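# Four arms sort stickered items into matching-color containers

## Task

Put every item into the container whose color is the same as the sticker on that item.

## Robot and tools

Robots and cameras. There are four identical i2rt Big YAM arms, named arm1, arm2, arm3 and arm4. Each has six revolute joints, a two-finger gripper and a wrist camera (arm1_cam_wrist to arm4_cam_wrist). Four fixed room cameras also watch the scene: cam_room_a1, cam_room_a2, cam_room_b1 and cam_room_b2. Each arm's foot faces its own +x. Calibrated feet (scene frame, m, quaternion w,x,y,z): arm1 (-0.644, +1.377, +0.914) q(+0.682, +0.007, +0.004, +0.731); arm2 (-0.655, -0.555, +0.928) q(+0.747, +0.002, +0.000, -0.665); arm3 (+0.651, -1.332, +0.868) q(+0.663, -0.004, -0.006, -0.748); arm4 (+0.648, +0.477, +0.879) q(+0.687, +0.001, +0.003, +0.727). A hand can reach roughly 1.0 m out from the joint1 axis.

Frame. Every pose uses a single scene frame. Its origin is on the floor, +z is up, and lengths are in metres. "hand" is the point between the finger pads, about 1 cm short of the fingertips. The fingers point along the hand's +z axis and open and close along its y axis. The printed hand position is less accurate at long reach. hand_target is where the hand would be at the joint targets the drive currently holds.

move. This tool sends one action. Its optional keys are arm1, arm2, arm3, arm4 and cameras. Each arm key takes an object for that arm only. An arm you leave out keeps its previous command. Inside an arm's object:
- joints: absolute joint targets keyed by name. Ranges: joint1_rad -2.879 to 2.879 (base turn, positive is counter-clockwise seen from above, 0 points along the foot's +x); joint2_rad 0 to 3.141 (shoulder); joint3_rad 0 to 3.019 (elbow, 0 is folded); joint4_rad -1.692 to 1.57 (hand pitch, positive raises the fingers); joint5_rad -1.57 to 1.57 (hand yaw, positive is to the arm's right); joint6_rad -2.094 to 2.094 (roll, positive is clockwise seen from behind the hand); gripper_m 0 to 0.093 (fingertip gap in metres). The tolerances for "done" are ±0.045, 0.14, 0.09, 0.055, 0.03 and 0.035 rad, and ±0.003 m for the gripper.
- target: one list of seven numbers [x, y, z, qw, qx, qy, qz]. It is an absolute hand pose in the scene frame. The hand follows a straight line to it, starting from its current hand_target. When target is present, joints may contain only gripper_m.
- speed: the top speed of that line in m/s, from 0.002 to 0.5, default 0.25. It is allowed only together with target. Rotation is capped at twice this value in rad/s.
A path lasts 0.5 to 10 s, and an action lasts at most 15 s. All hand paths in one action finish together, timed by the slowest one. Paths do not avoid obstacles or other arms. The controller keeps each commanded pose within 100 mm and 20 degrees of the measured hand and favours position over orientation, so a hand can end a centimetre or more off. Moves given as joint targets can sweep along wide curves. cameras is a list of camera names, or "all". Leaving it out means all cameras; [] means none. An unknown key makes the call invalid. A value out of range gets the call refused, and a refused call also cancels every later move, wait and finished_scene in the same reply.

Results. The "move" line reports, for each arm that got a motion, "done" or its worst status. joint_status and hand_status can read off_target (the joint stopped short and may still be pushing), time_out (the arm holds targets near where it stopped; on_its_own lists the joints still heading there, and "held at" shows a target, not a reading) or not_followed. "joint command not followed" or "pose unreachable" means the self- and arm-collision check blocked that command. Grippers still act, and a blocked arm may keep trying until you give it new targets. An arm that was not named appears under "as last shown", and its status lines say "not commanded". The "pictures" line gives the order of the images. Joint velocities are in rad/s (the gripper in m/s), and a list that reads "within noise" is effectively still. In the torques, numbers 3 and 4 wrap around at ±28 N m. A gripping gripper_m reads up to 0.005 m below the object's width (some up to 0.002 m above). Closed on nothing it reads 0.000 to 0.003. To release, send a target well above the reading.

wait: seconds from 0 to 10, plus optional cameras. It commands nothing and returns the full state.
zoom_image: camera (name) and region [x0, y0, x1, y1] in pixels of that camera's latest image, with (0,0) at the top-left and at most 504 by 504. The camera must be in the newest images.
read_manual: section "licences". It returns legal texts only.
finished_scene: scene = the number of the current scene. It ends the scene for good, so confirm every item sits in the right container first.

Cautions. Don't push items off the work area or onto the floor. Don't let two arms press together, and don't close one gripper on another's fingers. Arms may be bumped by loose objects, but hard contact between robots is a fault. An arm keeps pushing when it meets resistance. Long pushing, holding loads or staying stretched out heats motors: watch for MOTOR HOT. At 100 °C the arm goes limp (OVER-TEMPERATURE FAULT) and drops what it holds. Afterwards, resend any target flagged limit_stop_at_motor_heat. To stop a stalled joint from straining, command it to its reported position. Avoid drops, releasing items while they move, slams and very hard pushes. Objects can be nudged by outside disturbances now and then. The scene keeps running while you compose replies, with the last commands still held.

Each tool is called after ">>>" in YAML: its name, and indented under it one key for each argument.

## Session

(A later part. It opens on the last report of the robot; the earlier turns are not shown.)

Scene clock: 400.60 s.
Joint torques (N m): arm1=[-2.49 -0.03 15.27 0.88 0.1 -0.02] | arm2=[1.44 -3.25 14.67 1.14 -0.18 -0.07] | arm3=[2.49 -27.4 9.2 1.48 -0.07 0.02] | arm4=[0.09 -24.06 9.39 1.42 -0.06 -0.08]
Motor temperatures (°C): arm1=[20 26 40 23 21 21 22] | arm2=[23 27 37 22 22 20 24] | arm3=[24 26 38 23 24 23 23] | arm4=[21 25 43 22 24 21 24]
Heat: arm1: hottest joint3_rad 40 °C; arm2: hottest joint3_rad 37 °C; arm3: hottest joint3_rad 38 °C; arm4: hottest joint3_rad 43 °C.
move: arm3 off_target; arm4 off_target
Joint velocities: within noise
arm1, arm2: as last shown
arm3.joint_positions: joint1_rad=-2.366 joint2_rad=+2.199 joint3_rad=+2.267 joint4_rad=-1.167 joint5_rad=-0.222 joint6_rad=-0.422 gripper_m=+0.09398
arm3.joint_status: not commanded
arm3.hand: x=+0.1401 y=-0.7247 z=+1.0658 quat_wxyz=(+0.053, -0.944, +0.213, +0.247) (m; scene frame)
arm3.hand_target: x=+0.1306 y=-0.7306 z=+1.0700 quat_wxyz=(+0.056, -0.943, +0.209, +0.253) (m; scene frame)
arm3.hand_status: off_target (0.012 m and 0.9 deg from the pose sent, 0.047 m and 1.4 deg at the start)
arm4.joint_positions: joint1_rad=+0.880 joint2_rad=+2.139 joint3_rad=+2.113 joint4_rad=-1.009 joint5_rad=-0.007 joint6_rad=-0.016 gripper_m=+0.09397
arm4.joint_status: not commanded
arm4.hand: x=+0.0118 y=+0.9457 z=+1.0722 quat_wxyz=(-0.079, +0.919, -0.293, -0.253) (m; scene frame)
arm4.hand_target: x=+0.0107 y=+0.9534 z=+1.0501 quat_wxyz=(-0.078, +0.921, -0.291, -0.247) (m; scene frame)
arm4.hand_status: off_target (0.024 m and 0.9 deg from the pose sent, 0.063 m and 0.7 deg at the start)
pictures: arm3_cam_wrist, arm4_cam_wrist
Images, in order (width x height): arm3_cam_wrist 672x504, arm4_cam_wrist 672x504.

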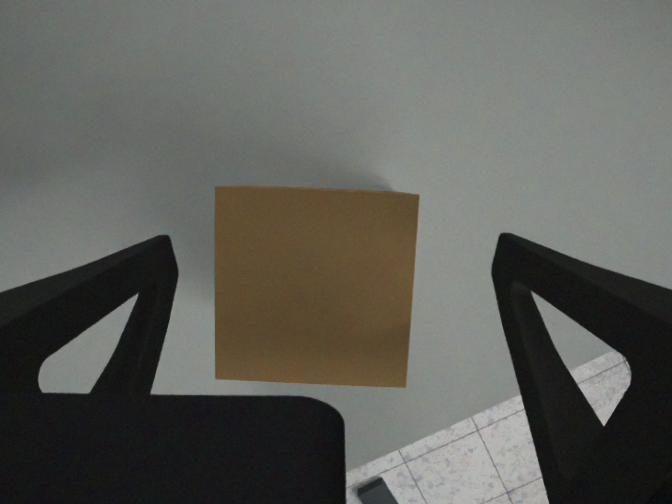

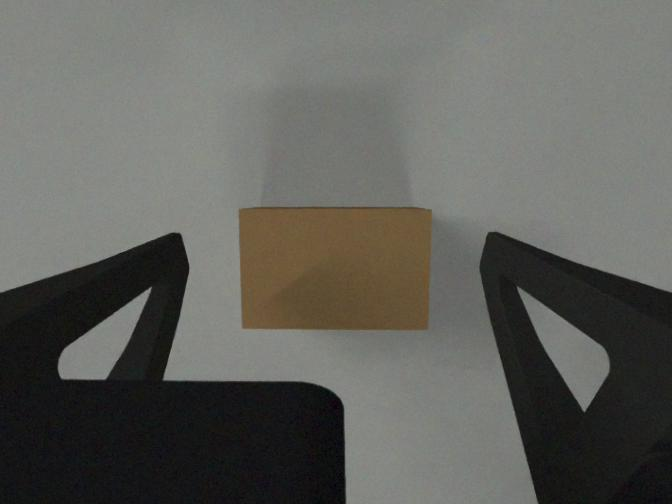

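>>> move:
  arm3: {"target":[0.131,-0.7375,1.047,0.0560,-0.9430,0.2090,0.2527],"speed":0.05}
  arm4: {"target":[0.0145,0.951,1.015,0.0778,-0.9212,0.2905,0.2468],"speed":0.05}
  cameras: ["arm3_cam_wrist","arm4_cam_wrist"]

Scene clock: 412.67 s.
Joint torques (N m): arm1=[-2.32 -0.03 15.47 0.72 0.08 0.02] | arm2=[1.49 -3.08 14.69 1.14 -0.18 -0.08] | arm3=[2.49 -28.51 9.03 1.42 -0.06 0.01] | arm4=[0.44 -24.82 9.28 1.46 -0.06 -0.11]
Motor temperatures (°C): arm1=[20 26 41 23 21 21 22] | arm2=[23 27 38 22 22 20 24] | arm3=[24 27 37 23 24 23 23] | arm4=[21 26 41 22 24 21 24]
Heat: arm1: hottest joint3_rad 41 °C; arm2: hottest joint3_rad 38 °C; arm3: hottest joint3_rad 37 °C; arm4: hottest joint3_rad 41 °C.
move: arm3 off_target; arm4 off_target
Joint velocities: within noise
arm1, arm2: as last shown
arm3.joint_positions: joint1_rad=-2.361 joint2_rad=+2.190 joint3_rad=+2.166 joint4_rad=-1.088 joint5_rad=-0.220 joint6_rad=-0.417 gripper_m=+0.09398
arm3.joint_status: not commanded
arm3.hand: x=+0.1400 y=-0.7309 z=+1.0322 quat_wxyz=(+0.049, -0.945, +0.214, +0.242) (m; scene frame)
arm3.hand_target: x=+0.1312 y=-0.7375 z=+1.0470 quat_wxyz=(+0.056, -0.943, +0.209, +0.253) (m; scene frame)
arm3.hand_status: off_target (0.019 m and 1.6 deg from the pose sent, 0.025 m and 0.9 deg at the start)
arm4.joint_positions: joint1_rad=+0.880 joint2_rad=+2.139 joint3_rad=+2.012 joint4_rad=-0.914 joint5_rad=-0.008 joint6_rad=-0.017 gripper_m=+0.09397
arm4.joint_status: not commanded
arm4.hand: x=+0.0151 y=+0.9433 z=+1.0330 quat_wxyz=(-0.078, +0.919, -0.293, -0.251) (m; scene frame)
arm4.hand_target: x=+0.0150 y=+0.9506 z=+1.0152 quat_wxyz=(-0.078, +0.921, -0.290, -0.247) (m; scene frame)
arm4.hand_status: off_target (0.020 m and 0.6 deg from the pose sent, 0.057 m and 0.9 deg at the start)
pictures: arm3_cam_wrist, arm4_cam_wrist
Images, in order (width x height): arm3_cam_wrist 672x504, arm4_cam_wrist 672x504.

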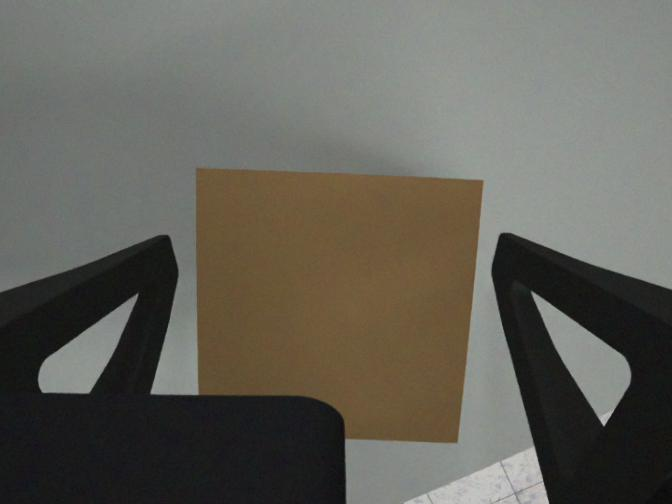

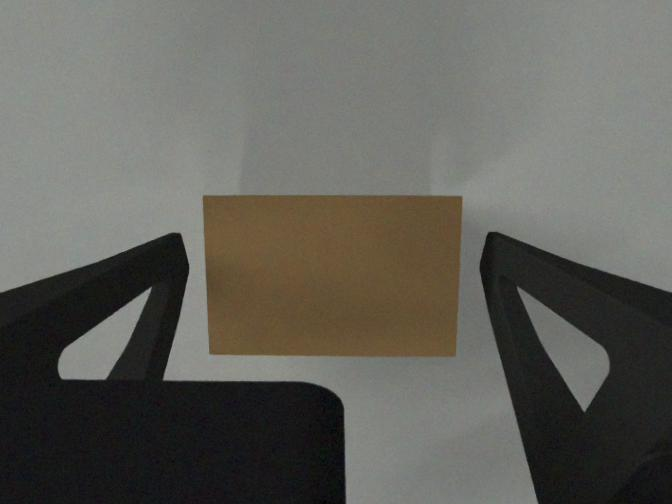

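>>> move:
  arm3: {"joints": {"gripper_m": 0.065}}
  arm4: {"target": [0.015, 0.9506, 1.003, 0.0778, -0.9212, 0.2905, 0.2468], "speed": 0.05}
  cameras: ["arm3_cam_wrist", "arm4_cam_wrist"]

Scene clock: 437.93 s.
Joint torques (N m): arm1=[-2.61 -0.32 15.49 0.77 0.08 -0.04] | arm2=[1.38 -3.08 14.67 1.13 -0.18 -0.08] | arm3=[2.43 -28.63 9.03 1.44 -0.07 0.03] | arm4=[0.44 -23.77 9.11 1.39 -0.05 -0.1]
Motor temperatures (°C): arm1=[20 25 42 23 21 21 22] | arm2=[23 26 39 22 22 20 23] | arm3=[24 27 35 23 24 23 23] | arm4=[21 27 38 22 24 21 24]
Heat: arm1: hottest joint3_rad 42 °C; arm2: hottest joint3_rad 39 °C; arm3: hottest joint3_rad 35 °C; arm4: hottest joint3_rad 38 °C.
move: arm3 done; arm4 off_target
Joint velocities: within noise
arm1, arm2: as last shown
arm3.joint_positions: joint1_rad=-2.361 joint2_rad=+2.190 joint3_rad=+2.166 joint4_rad=-1.088 joint5_rad=-0.220 joint6_rad=-0.416 gripper_m=+0.06507
arm3.joint_status: all done
arm3.hand: x=+0.1401 y=-0.7308 z=+1.0325 quat_wxyz=(+0.049, -0.945, +0.215, +0.242) (m; scene frame)
arm3.hand_target: x=+0.1312 y=-0.7375 z=+1.0470 quat_wxyz=(+0.056, -0.943, +0.209, +0.253) (m; scene frame)
arm3.hand_status: not commanded
arm4.joint_positions: joint1_rad=+0.880 joint2_rad=+2.139 joint3_rad=+1.989 joint4_rad=-0.885 joint5_rad=-0.008 joint6_rad=-0.017 gripper_m=+0.09397
arm4.joint_status: not commanded
arm4.hand: x=+0.0150 y=+0.9433 z=+1.0249 quat_wxyz=(-0.079, +0.919, -0.293, -0.254) (m; scene frame)
arm4.hand_target: x=+0.0156 y=+0.9500 z=+1.0032 quat_wxyz=(-0.078, +0.921, -0.291, -0.247) (m; scene frame)
arm4.hand_status: off_target (0.023 m and 0.9 deg from the pose sent, 0.031 m and 0.6 deg at the start)
pictures: arm3_cam_wrist, arm4_cam_wrist
Images, in order (width x height): arm3_cam_wrist 672x504, arm4_cam_wrist 672x504.

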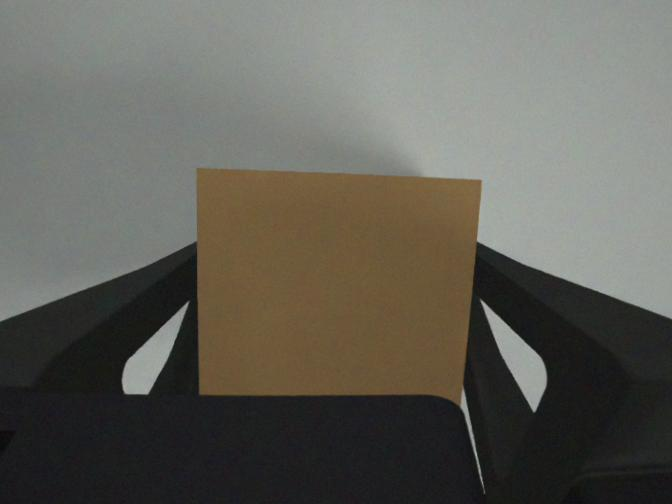

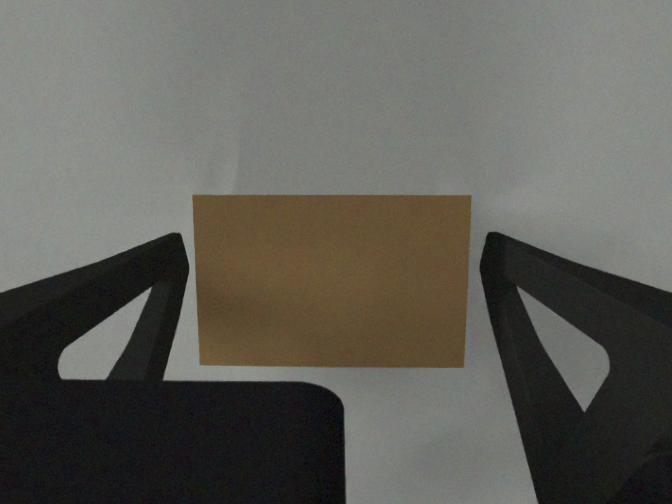

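>>> move:
  arm3: {"joints": {"gripper_m": 0.055}}
  arm4: {"target": [0.015, 0.9506, 0.993, 0.0778, -0.9212, 0.2905, 0.2468], "speed": 0.05}
  cameras: ["arm3_cam_wrist", "arm4_cam_wrist"]

>>> move:
  arm3: {"joints": {"gripper_m": 0.049}}
  cameras: ["arm3_cam_wrist"]

>>> move:
  arm3: {"joints": {"gripper_m": 0.044}}
  cameras: ["arm3_cam_wrist"]

Scene clock: 445.80 s.
Joint torques (N m): arm1=[-2.49 -0.03 15.32 0.92 0.08 -0.06] | arm2=[1.38 -3.02 14.65 1.14 -0.18 -0.08] | arm3=[2.49 -28.75 9.01 1.42 -0.08 0.01] | arm4=[0.15 -23.36 8.99 1.5 -0.07 -0.13]
Motor temperatures (°C): arm1=[20 25 42 23 21 21 22] | arm2=[23 26 39 22 22 20 23] | arm3=[24 27 34 23 24 23 23] | arm4=[21 28 38 22 24 21 24]
Heat: arm1: hottest joint3_rad 42 °C; arm2: hottest joint3_rad 39 °C; arm3: hottest joint3_rad 34 °C; arm4: hottest joint3_rad 38 °C.
move: arm3 done; arm4 off_target
Joint velocities: within noise
arm1, arm2: as last shown
arm3.joint_positions: joint1_rad=-2.361 joint2_rad=+2.190 joint3_rad=+2.166 joint4_rad=-1.088 joint5_rad=-0.220 joint6_rad=-0.416 gripper_m=+0.05521
arm3.joint_status: all done
arm3.hand: x=+0.1401 y=-0.7307 z=+1.0325 quat_wxyz=(+0.049, -0.945, +0.215, +0.242) (m; scene frame)
arm3.hand_target: x=+0.1312 y=-0.7375 z=+1.0471 quat_wxyz=(+0.056, -0.943, +0.209, +0.253) (m; scene frame)
arm3.hand_status: not commanded
arm4.joint_positions: joint1_rad=+0.880 joint2_rad=+2.140 joint3_rad=+1.972 joint4_rad=-0.862 joint5_rad=-0.008 joint6_rad=-0.017 gripper_m=+0.09397
arm4.joint_status: not commanded
arm4.hand: x=+0.0148 y=+0.9434 z=+1.0187 quat_wxyz=(-0.080, +0.918, -0.292, -0.256) (m; scene frame)
arm4.hand_target: x=+0.0158 y=+0.9498 z=+0.9934 quat_wxyz=(-0.078, +0.921, -0.290, -0.247) (m; scene frame)
arm4.hand_status: off_target (0.027 m and 1.1 deg from the pose sent, 0.033 m and 0.9 deg at the start)
pictures: arm3_cam_wrist, arm4_cam_wrist
Images, in order (width x height): arm3_cam_wrist 672x504, arm4_cam_wrist 672x504.

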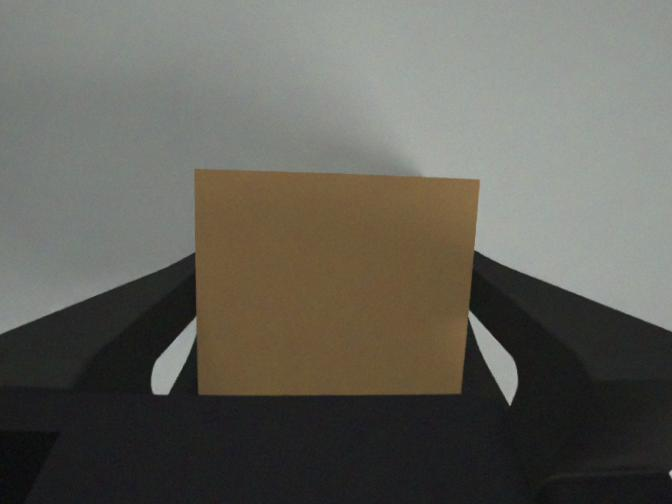

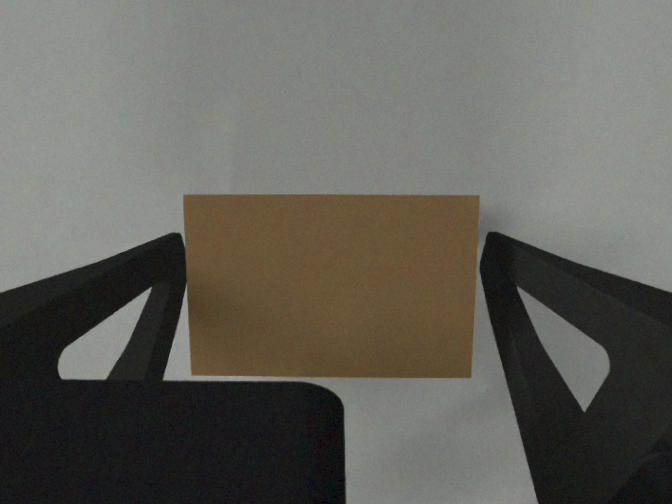

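Scene clock: 446.20 s.
Joint torques (N m): arm1=[-1.85 -0.15 15.25 0.88 0.1 -0.07] | arm2=[1.49 -3.14 14.65 1.13 -0.18 -0.08] | arm3=[2.61 -28.63 9.01 1.4 -0.09 0.03] | arm4=[0.56 -23.12 8.91 1.46 -0.05 -0.1]
Motor temperatures (°C): arm1=[20 25 42 23 21 21 22] | arm2=[23 26 39 22 22 20 23] | arm3=[24 27 34 23 24 23 23] | arm4=[21 28 38 22 24 21 24]
Heat: arm1: hottest joint3_rad 42 °C; arm2: hottest joint3_rad 39 °C; arm3: hottest joint3_rad 34 °C; arm4: hottest joint3_rad 38 °C.
move: arm3 off_target
Joint velocities: within noise
arm1.joint_positions: joint1_rad=-2.247 joint2_rad=+0.793 joint3_rad=+0.906 joint4_rad=-1.190 joint5_rad=-0.002 joint6_rad=+0.006 gripper_m=+0.09294
arm1.joint_status: not commanded
arm1.hand: x=-0.3928 y=+1.2051 z=+1.1840 quat_wxyz=(-0.226, -0.292, -0.927, +0.072) (m; scene frame)
arm1.hand_target: x=-0.3887 y=+1.1995 z=+1.2030 quat_wxyz=(-0.238, -0.292, -0.923, +0.079) (m; scene frame)
arm1.hand_status: not commanded
arm2.joint_positions: joint1_rad=+1.328 joint2_rad=+0.790 joint3_rad=+0.912 joint4_rad=-1.185 joint5_rad=+0.004 joint6_rad=+0.014 gripper_m=+0.08491
arm2.joint_status: not commanded
arm2.hand: x=-0.3560 y=-0.5951 z=+1.2078 quat_wxyz=(-0.252, -0.069, -0.965, +0.014) (m; scene frame)
arm2.hand_target: x=-0.3511 y=-0.5925 z=+1.2219 quat_wxyz=(-0.258, -0.057, -0.964, +0.014) (m; scene frame)
arm2.hand_status: not commanded
arm3.joint_positions: joint1_rad=-2.361 joint2_rad=+2.190 joint3_rad=+2.166 joint4_rad=-1.088 joint5_rad=-0.220 joint6_rad=-0.416 gripper_m=+0.05320
arm3.joint_status: gripper_m off_target (ended at +0.05323, target +0.04900)
arm3.hand: x=+0.1401 y=-0.7307 z=+1.0325 quat_wxyz=(+0.049, -0.945, +0.215, +0.242) (m; scene frame)
arm3.hand_target: x=+0.1313 y=-0.7375 z=+1.0470 quat_wxyz=(+0.056, -0.943, +0.209, +0.253) (m; scene frame)
arm3.hand_status: not commanded
arm4: as last shown
arm4.hand: x=+0.0148 y=+0.9434 z=+1.0188 quat_wxyz=(-0.080, +0.918, -0.292, -0.256) (m; scene frame)
arm4.hand_target: x=+0.0157 y=+0.9499 z=+0.9935 quat_wxyz=(-0.078, +0.921, -0.290, -0.247) (m; scene frame)
pictures: arm3_cam_wrist
Images, in order (width x height): arm3_cam_wrist 672x504.

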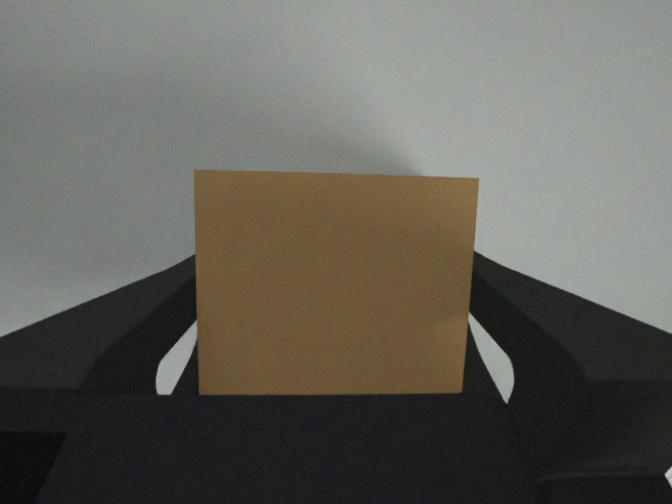

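Scene clock: 446.60 s.
Joint torques (N m): arm1=[-2.32 0.38 15.27 0.73 0.14 -0.03] | arm2=[1.49 -3.02 14.64 1.16 -0.18 -0.07] | arm3=[2.43 -28.51 9.03 1.43 -0.09 0.01] | arm4=[0.32 -22.83 9.02 1.43 -0.05 -0.07]
Motor temperatures (°C): arm1=[20 25 42 23 21 21 22] | arm2=[23 26 39 22 22 20 23] | arm3=[24 27 34 23 24 23 23] | arm4=[21 28 38 22 24 21 24]
Heat: arm1: hottest joint3_rad 42 °C; arm2: hottest joint3_rad 39 °C; arm3: hottest joint3_rad 34 °C; arm4: hottest joint3_rad 38 °C.
move: arm3 off_target
Joint velocities: within noise
arm1, arm2, arm4: as last shown
arm3.joint_positions: joint1_rad=-2.361 joint2_rad=+2.190 joint3_rad=+2.166 joint4_rad=-1.088 joint5_rad=-0.220 joint6_rad=-0.416 gripper_m=+0.05320
arm3.joint_status: gripper_m off_target (ended at +0.05320, target +0.04400)
arm3.hand: x=+0.1401 y=-0.7307 z=+1.0325 quat_wxyz=(+0.049, -0.945, +0.215, +0.242) (m; scene frame)
arm3.hand_target: x=+0.1313 y=-0.7375 z=+1.0470 quat_wxyz=(+0.056, -0.943, +0.209, +0.253) (m; scene frame)
arm3.hand_status: not commanded
pictures: arm3_cam_wrist
Images, in order (width x height): arm3_cam_wrist 672x504.

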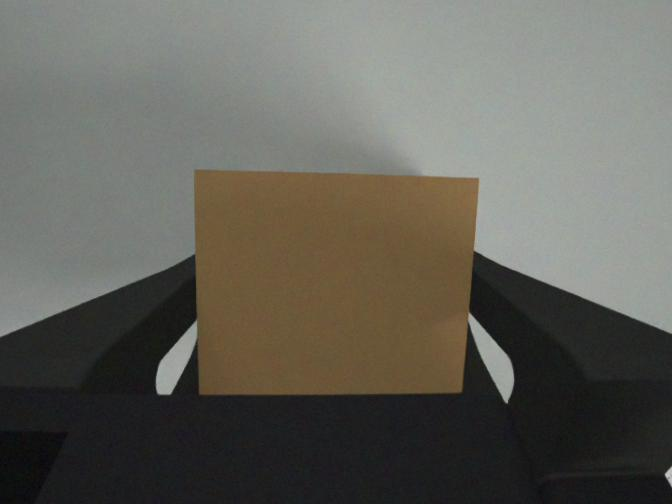

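>>> move:
  arm3: {"target": [0.131, -0.7375, 1.095, 0.056, -0.943, 0.209, 0.253], "speed": 0.06}
  arm4: {"target": [0.015, 0.9506, 0.984, 0.0778, -0.9212, 0.2905, 0.2468], "speed": 0.05}
  cameras: ["arm3_cam_wrist", "arm4_cam_wrist"]

>>> move:
  arm4: {"joints": {"gripper_m": 0.08}}
  cameras: ["arm4_cam_wrist"]

>>> move:
  arm4: {"joints": {"gripper_m": 0.072}}
  cameras: ["arm4_cam_wrist"]

>>> move:
  arm4: {"joints": {"gripper_m": 0.066}}
  cameras: ["arm4_cam_wrist"]

Scene clock: 457.57 s.
Joint torques (N m): arm1=[-2.08 0.26 15.39 0.87 0.07 -0.01] | arm2=[1.38 -2.96 14.67 1.14 -0.19 -0.08] | arm3=[2.37 -28.04 14.41 0.51 -0.11 0.02] | arm4=[0.26 -22.95 8.68 1.47 -0.03 -0.09]
Motor temperatures (°C): arm1=[20 25 42 23 21 21 22] | arm2=[23 26 39 22 22 20 23] | arm3=[24 28 34 23 24 23 24] | arm4=[21 29 38 22 24 21 24]
Heat: arm1: hottest joint3_rad 42 °C; arm2: hottest joint3_rad 39 °C; arm3: hottest joint3_rad 34 °C; arm4: hottest joint3_rad 38 °C.
move: arm3 off_target; arm4 off_target
Joint velocities: within noise
arm1, arm2: as last shown
arm3.joint_positions: joint1_rad=-2.361 joint2_rad=+2.184 joint3_rad=+2.223 joint4_rad=-1.190 joint5_rad=-0.220 joint6_rad=-0.416 gripper_m=+0.05320
arm3.joint_status: not commanded
arm3.hand: x=+0.1464 y=-0.7387 z=+1.0539 quat_wxyz=(+0.037, -0.948, +0.218, +0.227) (m; scene frame)
arm3.hand_target: x=+0.1326 y=-0.7392 z=+1.0948 quat_wxyz=(+0.056, -0.943, +0.209, +0.254) (m; scene frame)
arm3.hand_status: off_target (0.044 m and 3.9 deg from the pose sent, 0.064 m and 1.6 deg at the start)
arm4.joint_positions: joint1_rad=+0.879 joint2_rad=+2.143 joint3_rad=+1.959 joint4_rad=-0.842 joint5_rad=-0.008 joint6_rad=-0.018 gripper_m=+0.09397
arm4.joint_status: not commanded
arm4.hand: x=+0.0145 y=+0.9439 z=+1.0124 quat_wxyz=(-0.080, +0.918, -0.292, -0.258) (m; scene frame)
arm4.hand_target: x=+0.0161 y=+0.9498 z=+0.9842 quat_wxyz=(-0.078, +0.921, -0.291, -0.247) (m; scene frame)
arm4.hand_status: off_target (0.029 m and 1.4 deg from the pose sent, 0.035 m and 1.1 deg at the start)
pictures: arm3_cam_wrist, arm4_cam_wrist
Images, in order (width x height): arm3_cam_wrist 672x504, arm4_cam_wrist 672x504.

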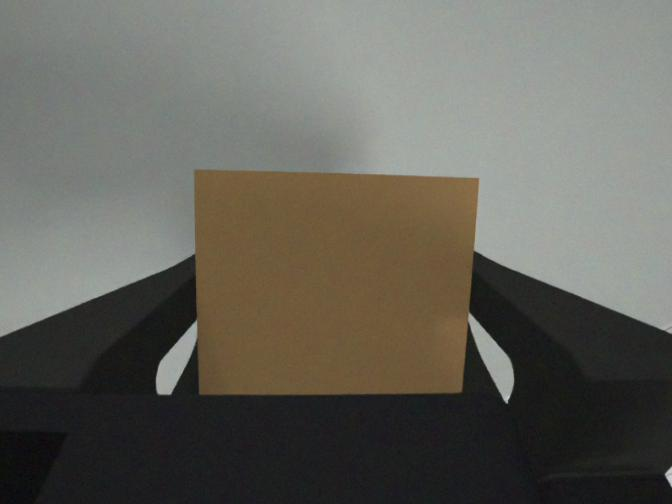

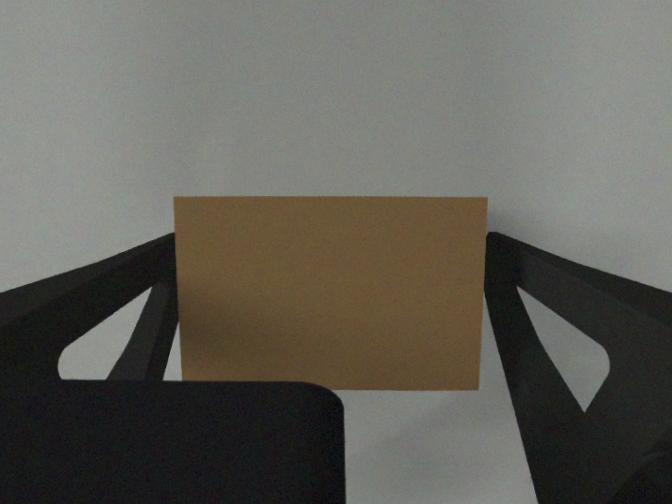

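Scene clock: 458.03 s.
Joint torques (N m): arm1=[-2.9 -0.03 15.35 0.77 0.13 -0.06] | arm2=[1.49 -3.14 14.64 1.11 -0.18 -0.08] | arm3=[2.37 -28.16 14.43 0.44 -0.11 0.03] | arm4=[0.32 -23.18 8.77 1.39 -0.04 -0.07]
Motor temperatures (°C): arm1=[20 25 42 23 21 21 22] | arm2=[23 26 39 22 22 20 23] | arm3=[24 28 34 23 24 23 24] | arm4=[21 29 38 22 24 21 24]
Heat: arm1: hottest joint3_rad 42 °C; arm2: hottest joint3_rad 39 °C; arm3: hottest joint3_rad 34 °C; arm4: hottest joint3_rad 38 °C.
move: arm4 done
Joint velocities: within noise
arm1, arm2, arm3: as last shown
arm4.joint_positions: joint1_rad=+0.878 joint2_rad=+2.143 joint3_rad=+1.959 joint4_rad=-0.842 joint5_rad=-0.008 joint6_rad=-0.018 gripper_m=+0.08012
arm4.joint_status: all done
arm4.hand: x=+0.0148 y=+0.9444 z=+1.0124 quat_wxyz=(-0.080, +0.917, -0.293, -0.258) (m; scene frame)
arm4.hand_target: x=+0.0160 y=+0.9498 z=+0.9843 quat_wxyz=(-0.078, +0.921, -0.291, -0.247) (m; scene frame)
arm4.hand_status: not commanded
pictures: arm4_cam_wrist
Images, in order (width x height): arm4_cam_wrist 672x504.

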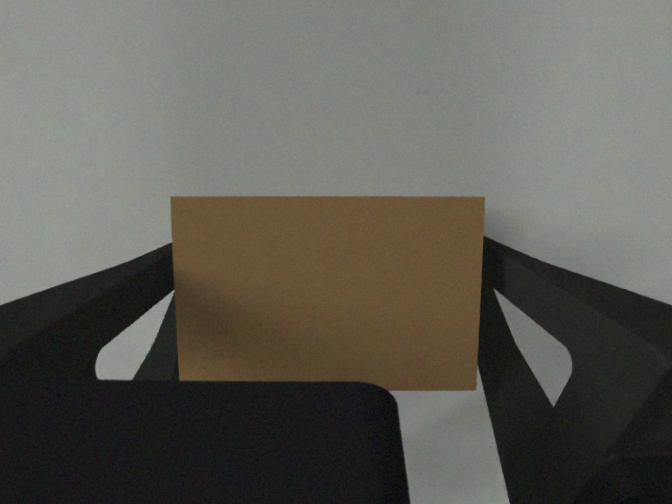

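Scene clock: 458.43 s.
Joint torques (N m): arm1=[-2.2 0.15 15.43 0.87 0.09 -0.04] | arm2=[1.44 -3.14 14.68 1.11 -0.18 -0.08] | arm3=[2.55 -28.1 14.48 0.49 -0.11 0.01] | arm4=[0.21 -23.3 8.77 1.5 -0.03 -0.1]
Motor temperatures (°C): arm1=[20 25 42 23 21 21 22] | arm2=[23 26 39 22 22 20 23] | arm3=[24 28 34 23 24 23 24] | arm4=[21 29 38 22 24 21 24]
Heat: arm1: hottest joint3_rad 42 °C; arm2: hottest joint3_rad 39 °C; arm3: hottest joint3_rad 34 °C; arm4: hottest joint3_rad 38 °C.
move: arm4 done
Joint velocities: within noise
arm1, arm2, arm3: as last shown
arm4.joint_positions: joint1_rad=+0.878 joint2_rad=+2.143 joint3_rad=+1.959 joint4_rad=-0.842 joint5_rad=-0.008 joint6_rad=-0.018 gripper_m=+0.07211
arm4.joint_status: all done
arm4.hand: x=+0.0148 y=+0.9444 z=+1.0124 quat_wxyz=(-0.080, +0.917, -0.292, -0.258) (m; scene frame)
arm4.hand_target: x=+0.0160 y=+0.9498 z=+0.9844 quat_wxyz=(-0.078, +0.921, -0.291, -0.247) (m; scene frame)
arm4.hand_status: not commanded
pictures: arm4_cam_wrist
Images, in order (width x height): arm4_cam_wrist 672x504.

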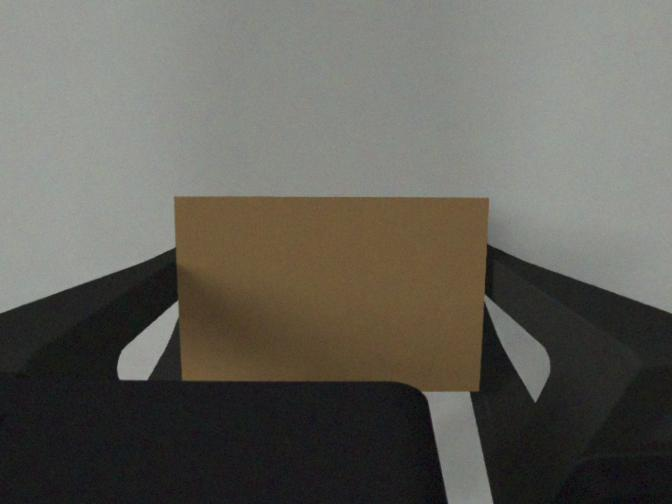

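Scene clock: 458.83 s.
Joint torques (N m): arm1=[-2.61 -0.38 15.45 0.75 0.07 -0.01] | arm2=[1.49 -3.02 14.69 1.13 -0.18 -0.07] | arm3=[2.43 -28.04 14.42 0.49 -0.11 0.02] | arm4=[0.56 -23.06 8.85 1.39 -0.05 -0.07]
Motor temperatures (°C): arm1=[20 25 42 23 21 21 22] | arm2=[23 26 39 22 22 20 23] | arm3=[24 28 34 23 24 23 24] | arm4=[21 28 38 22 24 21 24]
Heat: arm1: hottest joint3_rad 42 °C; arm2: hottest joint3_rad 39 °C; arm3: hottest joint3_rad 34 °C; arm4: hottest joint3_rad 38 °C.
move: arm4 off_target
Joint velocities: within noise
arm1, arm2, arm3: as last shown
arm4.joint_positions: joint1_rad=+0.878 joint2_rad=+2.143 joint3_rad=+1.959 joint4_rad=-0.842 joint5_rad=-0.009 joint6_rad=-0.018 gripper_m=+0.06943
arm4.joint_status: gripper_m off_target (ended at +0.06945, target +0.06600)
arm4.hand: x=+0.0147 y=+0.9443 z=+1.0124 quat_wxyz=(-0.080, +0.917, -0.292, -0.258) (m; scene frame)
arm4.hand_target: x=+0.0160 y=+0.9498 z=+0.9844 quat_wxyz=(-0.078, +0.921, -0.291, -0.247) (m; scene frame)
arm4.hand_status: not commanded
pictures: arm4_cam_wrist
Images, in order (width x height): arm4_cam_wrist 672x504.

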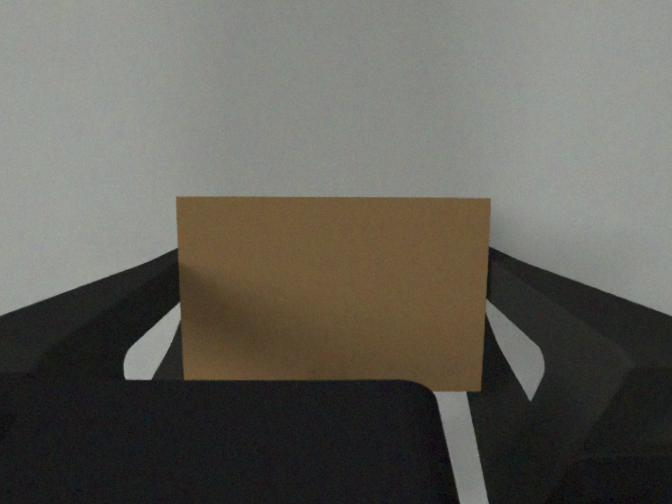

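>>> move:
  arm4: {"joints": {"gripper_m": 0.058}}
  arm3: {"target": [0.131, -0.7375, 1.14, 0.056, -0.943, 0.209, 0.253], "speed": 0.06}
  cameras: ["arm3_cam_wrist", "arm4_cam_wrist"]

>>> move:
  arm4: {"target": [0.018, 0.947, 1.085, 0.0778, -0.9212, 0.2905, 0.2468], "speed": 0.06}
  cameras: ["arm4_cam_wrist", "cam_room_a2"]

Scene clock: 464.83 s.
Joint torques (N m): arm1=[-2.37 0.15 15.43 0.83 0.12 -0.06] | arm2=[1.49 -3.02 14.65 1.17 -0.18 -0.08] | arm3=[2.61 -25.17 14.11 0.55 -0.09 0.03] | arm4=[0.5 -22.65 8.75 1.5 -0.04 -0.06]
Motor temperatures (°C): arm1=[20 25 42 23 21 21 22] | arm2=[23 26 39 22 22 20 23] | arm3=[24 28 35 23 24 23 24] | arm4=[21 28 39 22 24 21 25]
Heat: arm1: hottest joint3_rad 42 °C; arm2: hottest joint3_rad 39 °C; arm3: hottest joint3_rad 35 °C; arm4: hottest joint3_rad 39 °C.
move: arm3 off_target; arm4 off_target
Joint velocities: within noise
arm1, arm2: as last shown
arm3.joint_positions: joint1_rad=-2.361 joint2_rad=+2.194 joint3_rad=+2.419 joint4_rad=-1.340 joint5_rad=-0.220 joint6_rad=-0.415 gripper_m=+0.05320
arm3.joint_status: not commanded
arm3.hand: x=+0.1454 y=-0.7369 z=+1.1251 quat_wxyz=(+0.048, -0.945, +0.215, +0.241) (m; scene frame)
arm3.hand_target: x=+0.1317 y=-0.7383 z=+1.1398 quat_wxyz=(+0.056, -0.943, +0.209, +0.254) (m; scene frame)
arm3.hand_status: off_target (0.021 m and 1.9 deg from the pose sent, 0.087 m and 3.9 deg at the start)
arm4.joint_positions: joint1_rad=+0.878 joint2_rad=+2.143 joint3_rad=+1.959 joint4_rad=-0.842 joint5_rad=-0.009 joint6_rad=-0.018 gripper_m=+0.06943
arm4.joint_status: gripper_m off_target (ended at +0.06943, target +0.05800)
arm4.hand: x=+0.0147 y=+0.9443 z=+1.0124 quat_wxyz=(-0.080, +0.917, -0.292, -0.258) (m; scene frame)
arm4.hand_target: x=+0.0160 y=+0.9498 z=+0.9844 quat_wxyz=(-0.078, +0.921, -0.291, -0.247) (m; scene frame)
arm4.hand_status: not commanded
pictures: arm3_cam_wrist, arm4_cam_wrist
Images, in order (width x height): arm3_cam_wrist 672x504, arm4_cam_wrist 672x504.

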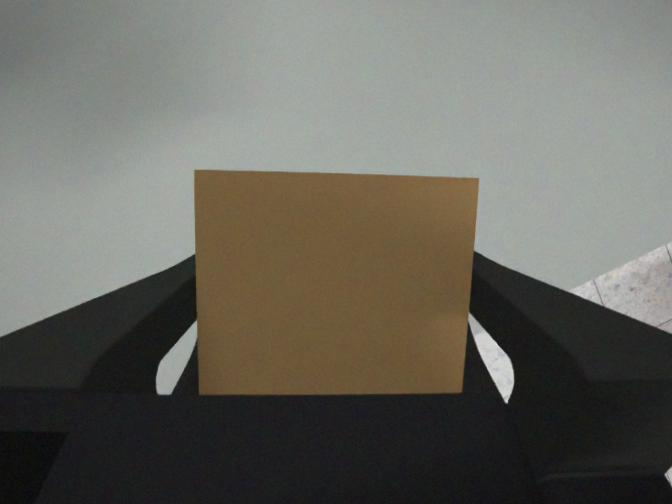

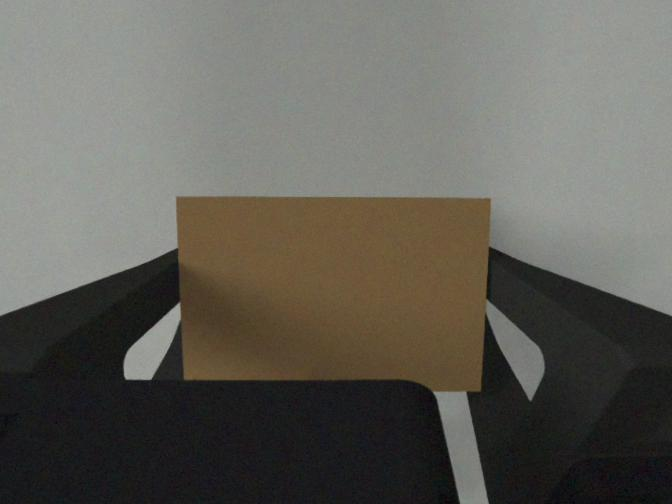

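Scene clock: 467.03 s.
Joint torques (N m): arm1=[-1.73 0.09 15.32 0.7 0.14 -0.03] | arm2=[1.49 -3.08 14.67 1.16 -0.17 -0.07] | arm3=[2.43 -25 14.09 0.61 -0.09 0.02] | arm4=[0.32 -27.4 13.09 0.42 0.02 -0.01]
Motor temperatures (°C): arm1=[20 25 42 23 21 21 22] | arm2=[23 26 39 22 22 20 23] | arm3=[24 28 35 23 24 23 24] | arm4=[21 28 39 22 24 21 25]
Heat: arm1: hottest joint3_rad 42 °C; arm2: hottest joint3_rad 39 °C; arm3: hottest joint3_rad 35 °C; arm4: hottest joint3_rad 39 °C.
move: arm4 off_target
Joint velocities: within noise
arm1, arm2, arm3: as last shown
arm4.joint_positions: joint1_rad=+0.878 joint2_rad=+2.143 joint3_rad=+2.074 joint4_rad=-1.041 joint5_rad=-0.009 joint6_rad=-0.019 gripper_m=+0.06943
arm4.joint_status: not commanded
arm4.hand: x=+0.0251 y=+0.9370 z=+1.0459 quat_wxyz=(-0.067, +0.928, -0.295, -0.219) (m; scene frame)
arm4.hand_target: x=+0.0195 y=+0.9459 z=+1.0851 quat_wxyz=(-0.078, +0.921, -0.291, -0.247) (m; scene frame)
arm4.hand_status: off_target (0.041 m and 3.5 deg from the pose sent, 0.073 m and 1.4 deg at the start)
pictures: arm4_cam_wrist, cam_room_a2
Images, in order (width x height): arm4_cam_wrist 672x504, cam_room_a2 672x504.

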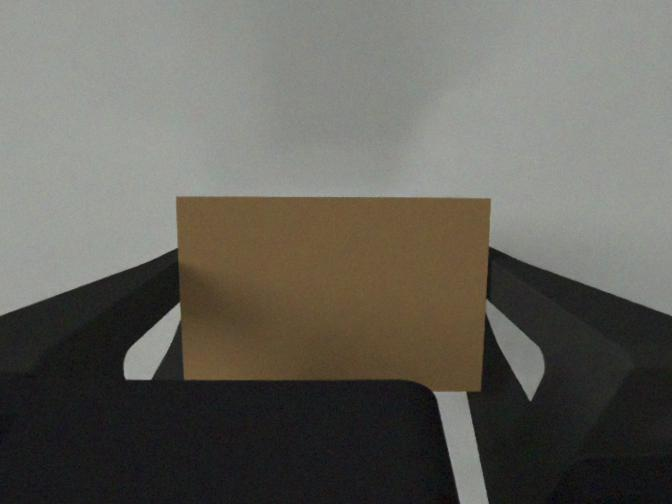

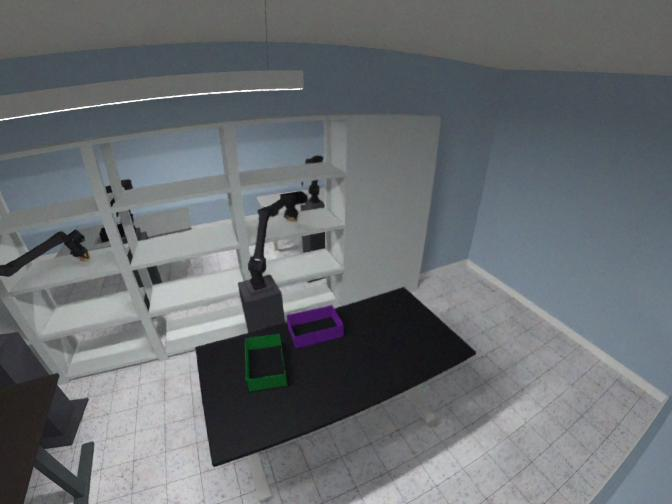

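>>> move:
  arm3: {"target": [0.19, -0.752, 1.15, 0.056, -0.943, 0.209, 0.253], "speed": 0.1}
  arm4: {"target": [0.02, 0.945, 1.13, 0.0778, -0.9212, 0.2905, 0.2468], "speed": 0.08}
  cameras: ["arm3_cam_wrist", "arm4_cam_wrist"]

>>> move:
  arm3: {"target": [0.32, -0.815, 1.155, 0.056, -0.943, 0.209, 0.253], "speed": 0.12}
  arm4: {"target": [0.09, 0.89, 1.135, 0.0778, -0.9212, 0.2905, 0.2468], "speed": 0.1}
  cameras: ["cam_room_a1", "cam_room_a2"]

Scene clock: 472.73 s.
Joint torques (N m): arm1=[-2.08 -0.32 15.24 0.76 0.12 -0.05] | arm2=[1.44 -3.14 14.68 1.16 -0.18 -0.08] | arm3=[0.85 -25.82 9.13 1.47 -0.3 -0.13] | arm4=[0.62 -27.28 12.93 0.39 0.07 -0.02]
Motor temperatures (°C): arm1=[20 25 43 23 21 21 22] | arm2=[23 25 40 22 22 20 23] | arm3=[24 28 36 23 24 23 24] | arm4=[21 27 39 22 24 21 25]
Heat: arm1: hottest joint3_rad 43 °C; arm2: hottest joint3_rad 40 °C; arm3: hottest joint3_rad 36 °C; arm4: hottest joint3_rad 39 °C.
move: arm3 off_target; arm4 off_target
Joint velocities: within noise
arm1.joint_positions: joint1_rad=-2.247 joint2_rad=+0.793 joint3_rad=+0.906 joint4_rad=-1.190 joint5_rad=-0.002 joint6_rad=+0.006 gripper_m=+0.09294
arm1.joint_status: not commanded
arm1.hand: x=-0.3928 y=+1.2051 z=+1.1840 quat_wxyz=(-0.226, -0.292, -0.927, +0.072) (m; scene frame)
arm1.hand_target: x=-0.3887 y=+1.1995 z=+1.2030 quat_wxyz=(-0.238, -0.292, -0.923, +0.079) (m; scene frame)
arm1.hand_status: not commanded
arm2.joint_positions: joint1_rad=+1.328 joint2_rad=+0.790 joint3_rad=+0.912 joint4_rad=-1.185 joint5_rad=+0.004 joint6_rad=+0.014 gripper_m=+0.08491
arm2.joint_status: not commanded
arm2.hand: x=-0.3560 y=-0.5951 z=+1.2078 quat_wxyz=(-0.252, -0.069, -0.965, +0.014) (m; scene frame)
arm2.hand_target: x=-0.3511 y=-0.5925 z=+1.2219 quat_wxyz=(-0.258, -0.057, -0.964, +0.014) (m; scene frame)
arm2.hand_status: not commanded
arm3.joint_positions: joint1_rad=-2.394 joint2_rad=+2.038 joint3_rad=+2.197 joint4_rad=-1.277 joint5_rad=-0.240 joint6_rad=-0.452 gripper_m=+0.05320
arm3.joint_status: not commanded
arm3.hand: x=+0.1861 y=-0.7559 z=+1.1408 quat_wxyz=(+0.047, -0.945, +0.211, +0.244) (m; scene frame)
arm3.hand_target: x=+0.1899 y=-0.7521 z=+1.1500 quat_wxyz=(+0.056, -0.943, +0.209, +0.253) (m; scene frame)
arm3.hand_status: off_target (0.011 m and 1.5 deg from the pose sent, 0.053 m and 1.9 deg at the start)
arm4.joint_positions: joint1_rad=+0.878 joint2_rad=+2.143 joint3_rad=+2.195 joint4_rad=-1.160 joint5_rad=-0.009 joint6_rad=-0.019 gripper_m=+0.06943
arm4.joint_status: not commanded
arm4.hand: x=+0.0245 y=+0.9377 z=+1.0925 quat_wxyz=(-0.068, +0.927, -0.295, -0.220) (m; scene frame)
arm4.hand_target: x=+0.0214 y=+0.9440 z=+1.1299 quat_wxyz=(-0.078, +0.921, -0.291, -0.247) (m; scene frame)
arm4.hand_status: off_target (0.038 m and 3.4 deg from the pose sent, 0.085 m and 3.5 deg at the start)
pictures: arm3_cam_wrist, arm4_cam_wrist
Images, in order (width x height): arm3_cam_wrist 672x504, arm4_cam_wrist 672x504.

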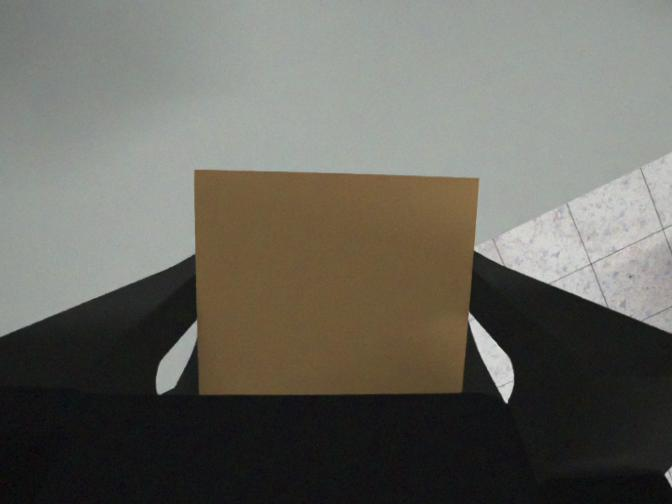

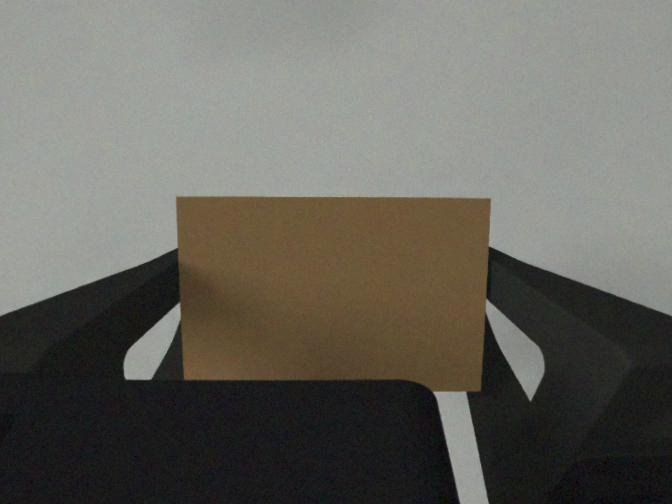

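Scene clock: 474.57 s.
Joint torques (N m): arm1=[-2.32 -0.67 15.42 0.79 0.12 -0.04] | arm2=[1.38 -3.08 14.67 1.13 -0.18 -0.09] | arm3=[0.79 -19.9 9.24 1.4 -0.35 -0.13] | arm4=[1.03 -24 9.17 1.4 0.11 0]
Motor temperatures (°C): arm1=[20 24 43 23 21 21 22] | arm2=[23 25 40 22 22 20 23] | arm3=[24 28 35 23 24 23 24] | arm4=[21 28 39 22 24 21 25]
Heat: arm1: hottest joint3_rad 43 °C; arm2: hottest joint3_rad 40 °C; arm3: hottest joint3_rad 35 °C; arm4: hottest joint3_rad 39 °C.
move: arm3 done; arm4 off_target
Joint velocities: within noise
arm1, arm2: as last shown
arm3.joint_positions: joint1_rad=-2.521 joint2_rad=+1.676 joint3_rad=+1.686 joint4_rad=-1.163 joint5_rad=-0.297 joint6_rad=-0.572 gripper_m=+0.05320
arm3.joint_status: not commanded
arm3.hand: x=+0.3158 y=-0.8181 z=+1.1461 quat_wxyz=(+0.045, -0.946, +0.211, +0.244) (m; scene frame)
arm3.hand_target: x=+0.3200 y=-0.8151 z=+1.1549 quat_wxyz=(+0.056, -0.943, +0.209, +0.253) (m; scene frame)
arm3.hand_status: done (0.010 m and 1.7 deg from the pose sent, 0.147 m and 1.5 deg at the start)
arm4.joint_positions: joint1_rad=+0.878 joint2_rad=+1.865 joint3_rad=+1.820 joint4_rad=-1.044 joint5_rad=-0.009 joint6_rad=-0.019 gripper_m=+0.06943
arm4.joint_status: not commanded
arm4.hand: x=+0.0915 y=+0.8884 z=+1.1186 quat_wxyz=(-0.071, +0.925, -0.294, -0.229) (m; scene frame)
arm4.hand_target: x=+0.0902 y=+0.8899 z=+1.1350 quat_wxyz=(-0.078, +0.921, -0.291, -0.247) (m; scene frame)
arm4.hand_status: off_target (0.017 m and 2.3 deg from the pose sent, 0.092 m and 3.4 deg at the start)
pictures: cam_room_a1, cam_room_a2
Images, in order (width x height): cam_room_a1 672x504, cam_room_a2 672x504.

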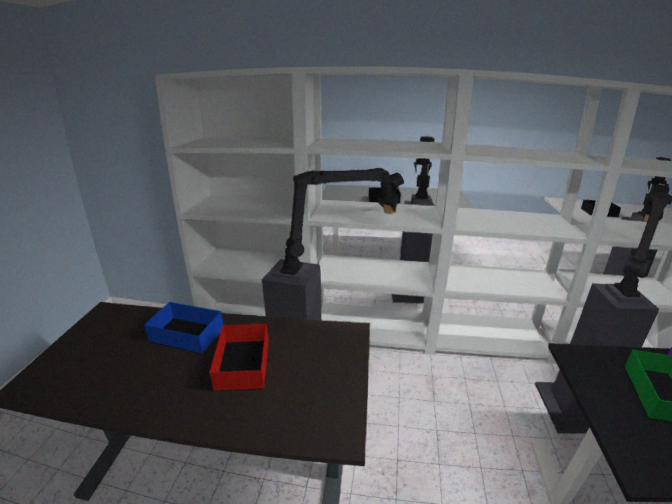

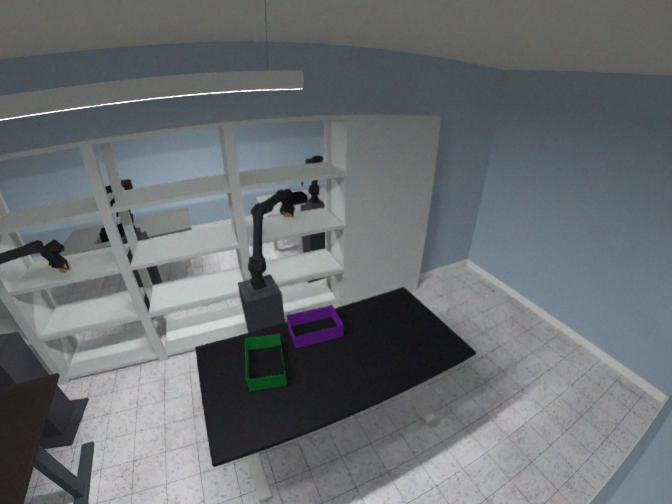

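>>> move:
  arm3: {"target": [0.41, -0.92, 1.19, 0.056, -0.943, 0.209, 0.253], "speed": 0.12}
  arm4: {"target": [0.25, 0.775, 1.145, 0.0778, -0.9212, 0.2905, 0.2468], "speed": 0.13}
  cameras: ["arm4_cam_wrist"]

>>> move:
  arm4: {"target": [0.37, 0.69, 1.19, 0.0778, -0.9212, 0.2905, 0.2468], "speed": 0.13}
  cameras: ["cam_room_a1", "arm4_cam_wrist", "arm3_cam_wrist"]

Scene clock: 481.20 s.
Joint torques (N m): arm1=[-3.02 0.32 15.31 0.77 0.11 -0.01] | arm2=[1.44 -3.02 14.65 1.17 -0.18 -0.07] | arm3=[0.32 -13.39 9.14 0.51 -0.37 -0.12] | arm4=[0.32 -13.45 9.28 1.16 0.01 -0.06]
Motor temperatures (°C): arm1=[20 24 43 23 21 21 22] | arm2=[23 25 40 22 22 20 23] | arm3=[24 28 35 23 24 23 24] | arm4=[21 28 39 22 24 21 25]
Heat: arm1: hottest joint3_rad 43 °C; arm2: hottest joint3_rad 40 °C; arm3: hottest joint3_rad 35 °C; arm4: hottest joint3_rad 39 °C.
move: arm3 done; arm4 done
Joint velocities: within noise
arm1, arm2: as last shown
arm3.joint_positions: joint1_rad=-2.591 joint2_rad=+1.325 joint3_rad=+1.399 joint4_rad=-1.221 joint5_rad=-0.328 joint6_rad=-0.642 gripper_m=+0.05320
arm3.joint_status: not commanded
arm3.hand: x=+0.4031 y=-0.9195 z=+1.1884 quat_wxyz=(+0.055, -0.944, +0.206, +0.253) (m; scene frame)
arm3.hand_target: x=+0.4098 y=-0.9201 z=+1.1899 quat_wxyz=(+0.056, -0.943, +0.209, +0.253) (m; scene frame)
arm3.hand_status: done (0.007 m and 0.3 deg from the pose sent, 0.146 m and 1.7 deg at the start)
arm4.joint_positions: joint1_rad=+0.878 joint2_rad=+1.330 joint3_rad=+1.225 joint4_rad=-0.965 joint5_rad=-0.009 joint6_rad=-0.019 gripper_m=+0.06943
arm4.joint_status: not commanded
arm4.hand: x=+0.2499 y=+0.7716 z=+1.1386 quat_wxyz=(-0.073, +0.923, -0.294, -0.238) (m; scene frame)
arm4.hand_target: x=+0.2501 y=+0.7749 z=+1.1450 quat_wxyz=(-0.078, +0.921, -0.291, -0.247) (m; scene frame)
arm4.hand_status: done (0.007 m and 1.2 deg from the pose sent, 0.197 m and 2.3 deg at the start)
pictures: arm4_cam_wrist
Images, in order (width x height): arm4_cam_wrist 672x504.

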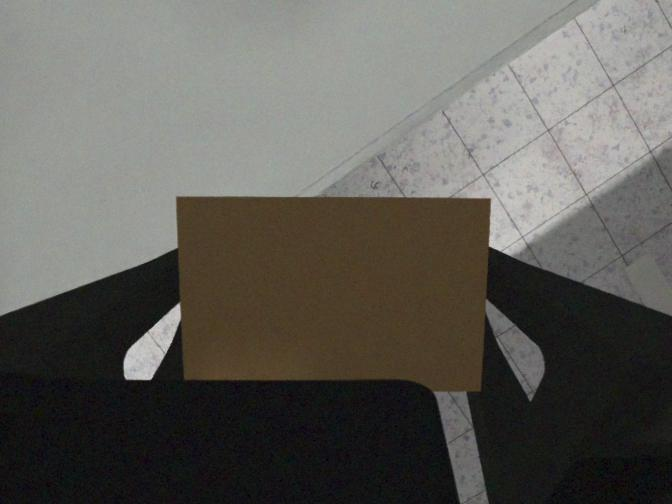

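Scene clock: 482.93 s.
Joint torques (N m): arm1=[-2.14 -0.73 15.53 0.76 0.1 -0.02] | arm2=[1.44 -2.96 14.64 1.13 -0.17 -0.08] | arm3=[0.32 -13.16 9.11 0.54 -0.37 -0.12] | arm4=[0.26 -5.42 9.17 0.35 -0.09 -0.08]
Motor temperatures (°C): arm1=[20 24 43 23 21 21 22] | arm2=[23 25 40 22 22 20 23] | arm3=[24 28 34 23 24 23 24] | arm4=[21 28 39 22 24 21 25]
Heat: arm1: hottest joint3_rad 43 °C; arm2: hottest joint3_rad 40 °C; arm3: hottest joint3_rad 34 °C; arm4: hottest joint3_rad 39 °C.
move: arm4 done
Joint velocities: within noise
arm1, arm2, arm3: as last shown
arm3.joint_positions: joint1_rad=-2.591 joint2_rad=+1.325 joint3_rad=+1.399 joint4_rad=-1.221 joint5_rad=-0.328 joint6_rad=-0.643 gripper_m=+0.05320
arm4.joint_positions: joint1_rad=+0.867 joint2_rad=+0.929 joint3_rad=+1.056 joint4_rad=-1.167 joint5_rad=-0.014 joint6_rad=-0.027 gripper_m=+0.06943
arm4.joint_status: not commanded
arm4.hand: x=+0.3668 y=+0.6897 z=+1.1904 quat_wxyz=(-0.078, +0.919, -0.293, -0.251) (m; scene frame)
arm4.hand_target: x=+0.3700 y=+0.6900 z=+1.1900 quat_wxyz=(-0.078, +0.921, -0.291, -0.247) (m; scene frame)
arm4.hand_status: done (0.003 m and 0.6 deg from the pose sent, 0.154 m and 1.2 deg at the start)
pictures: arm3_cam_wrist, arm4_cam_wrist, cam_room_a1
Images, in order (width x height): arm3_cam_wrist 672x504, arm4_cam_wrist 672x504, cam_room_a1 672x504.

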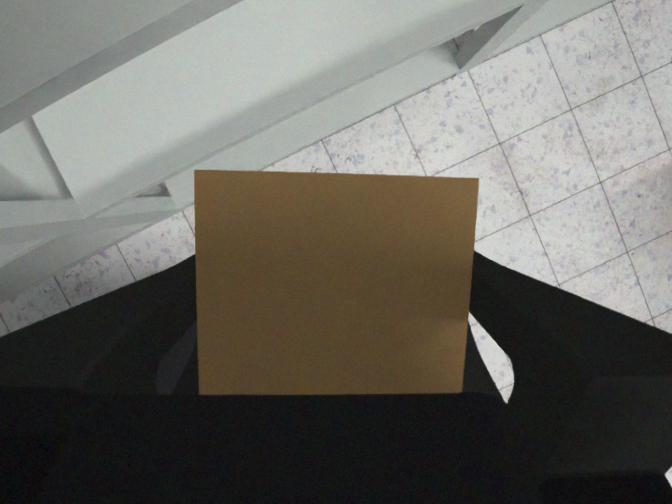

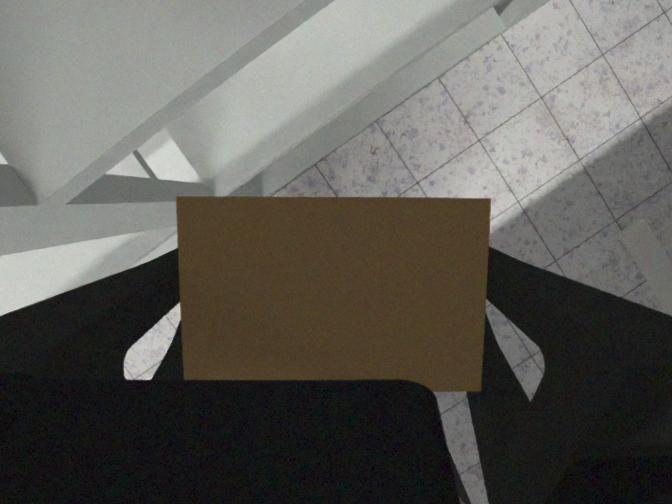

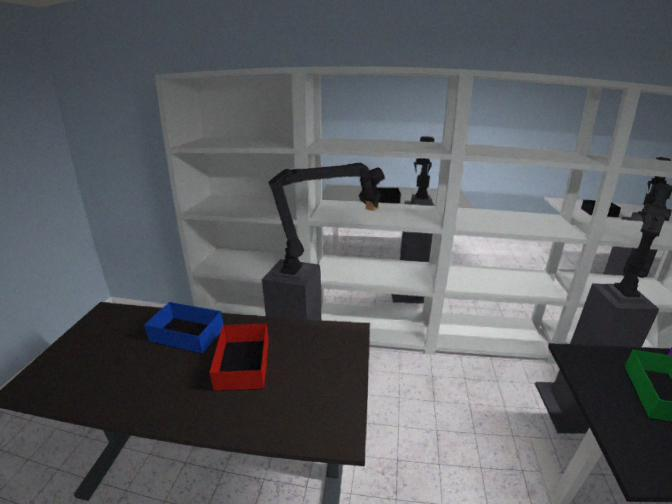

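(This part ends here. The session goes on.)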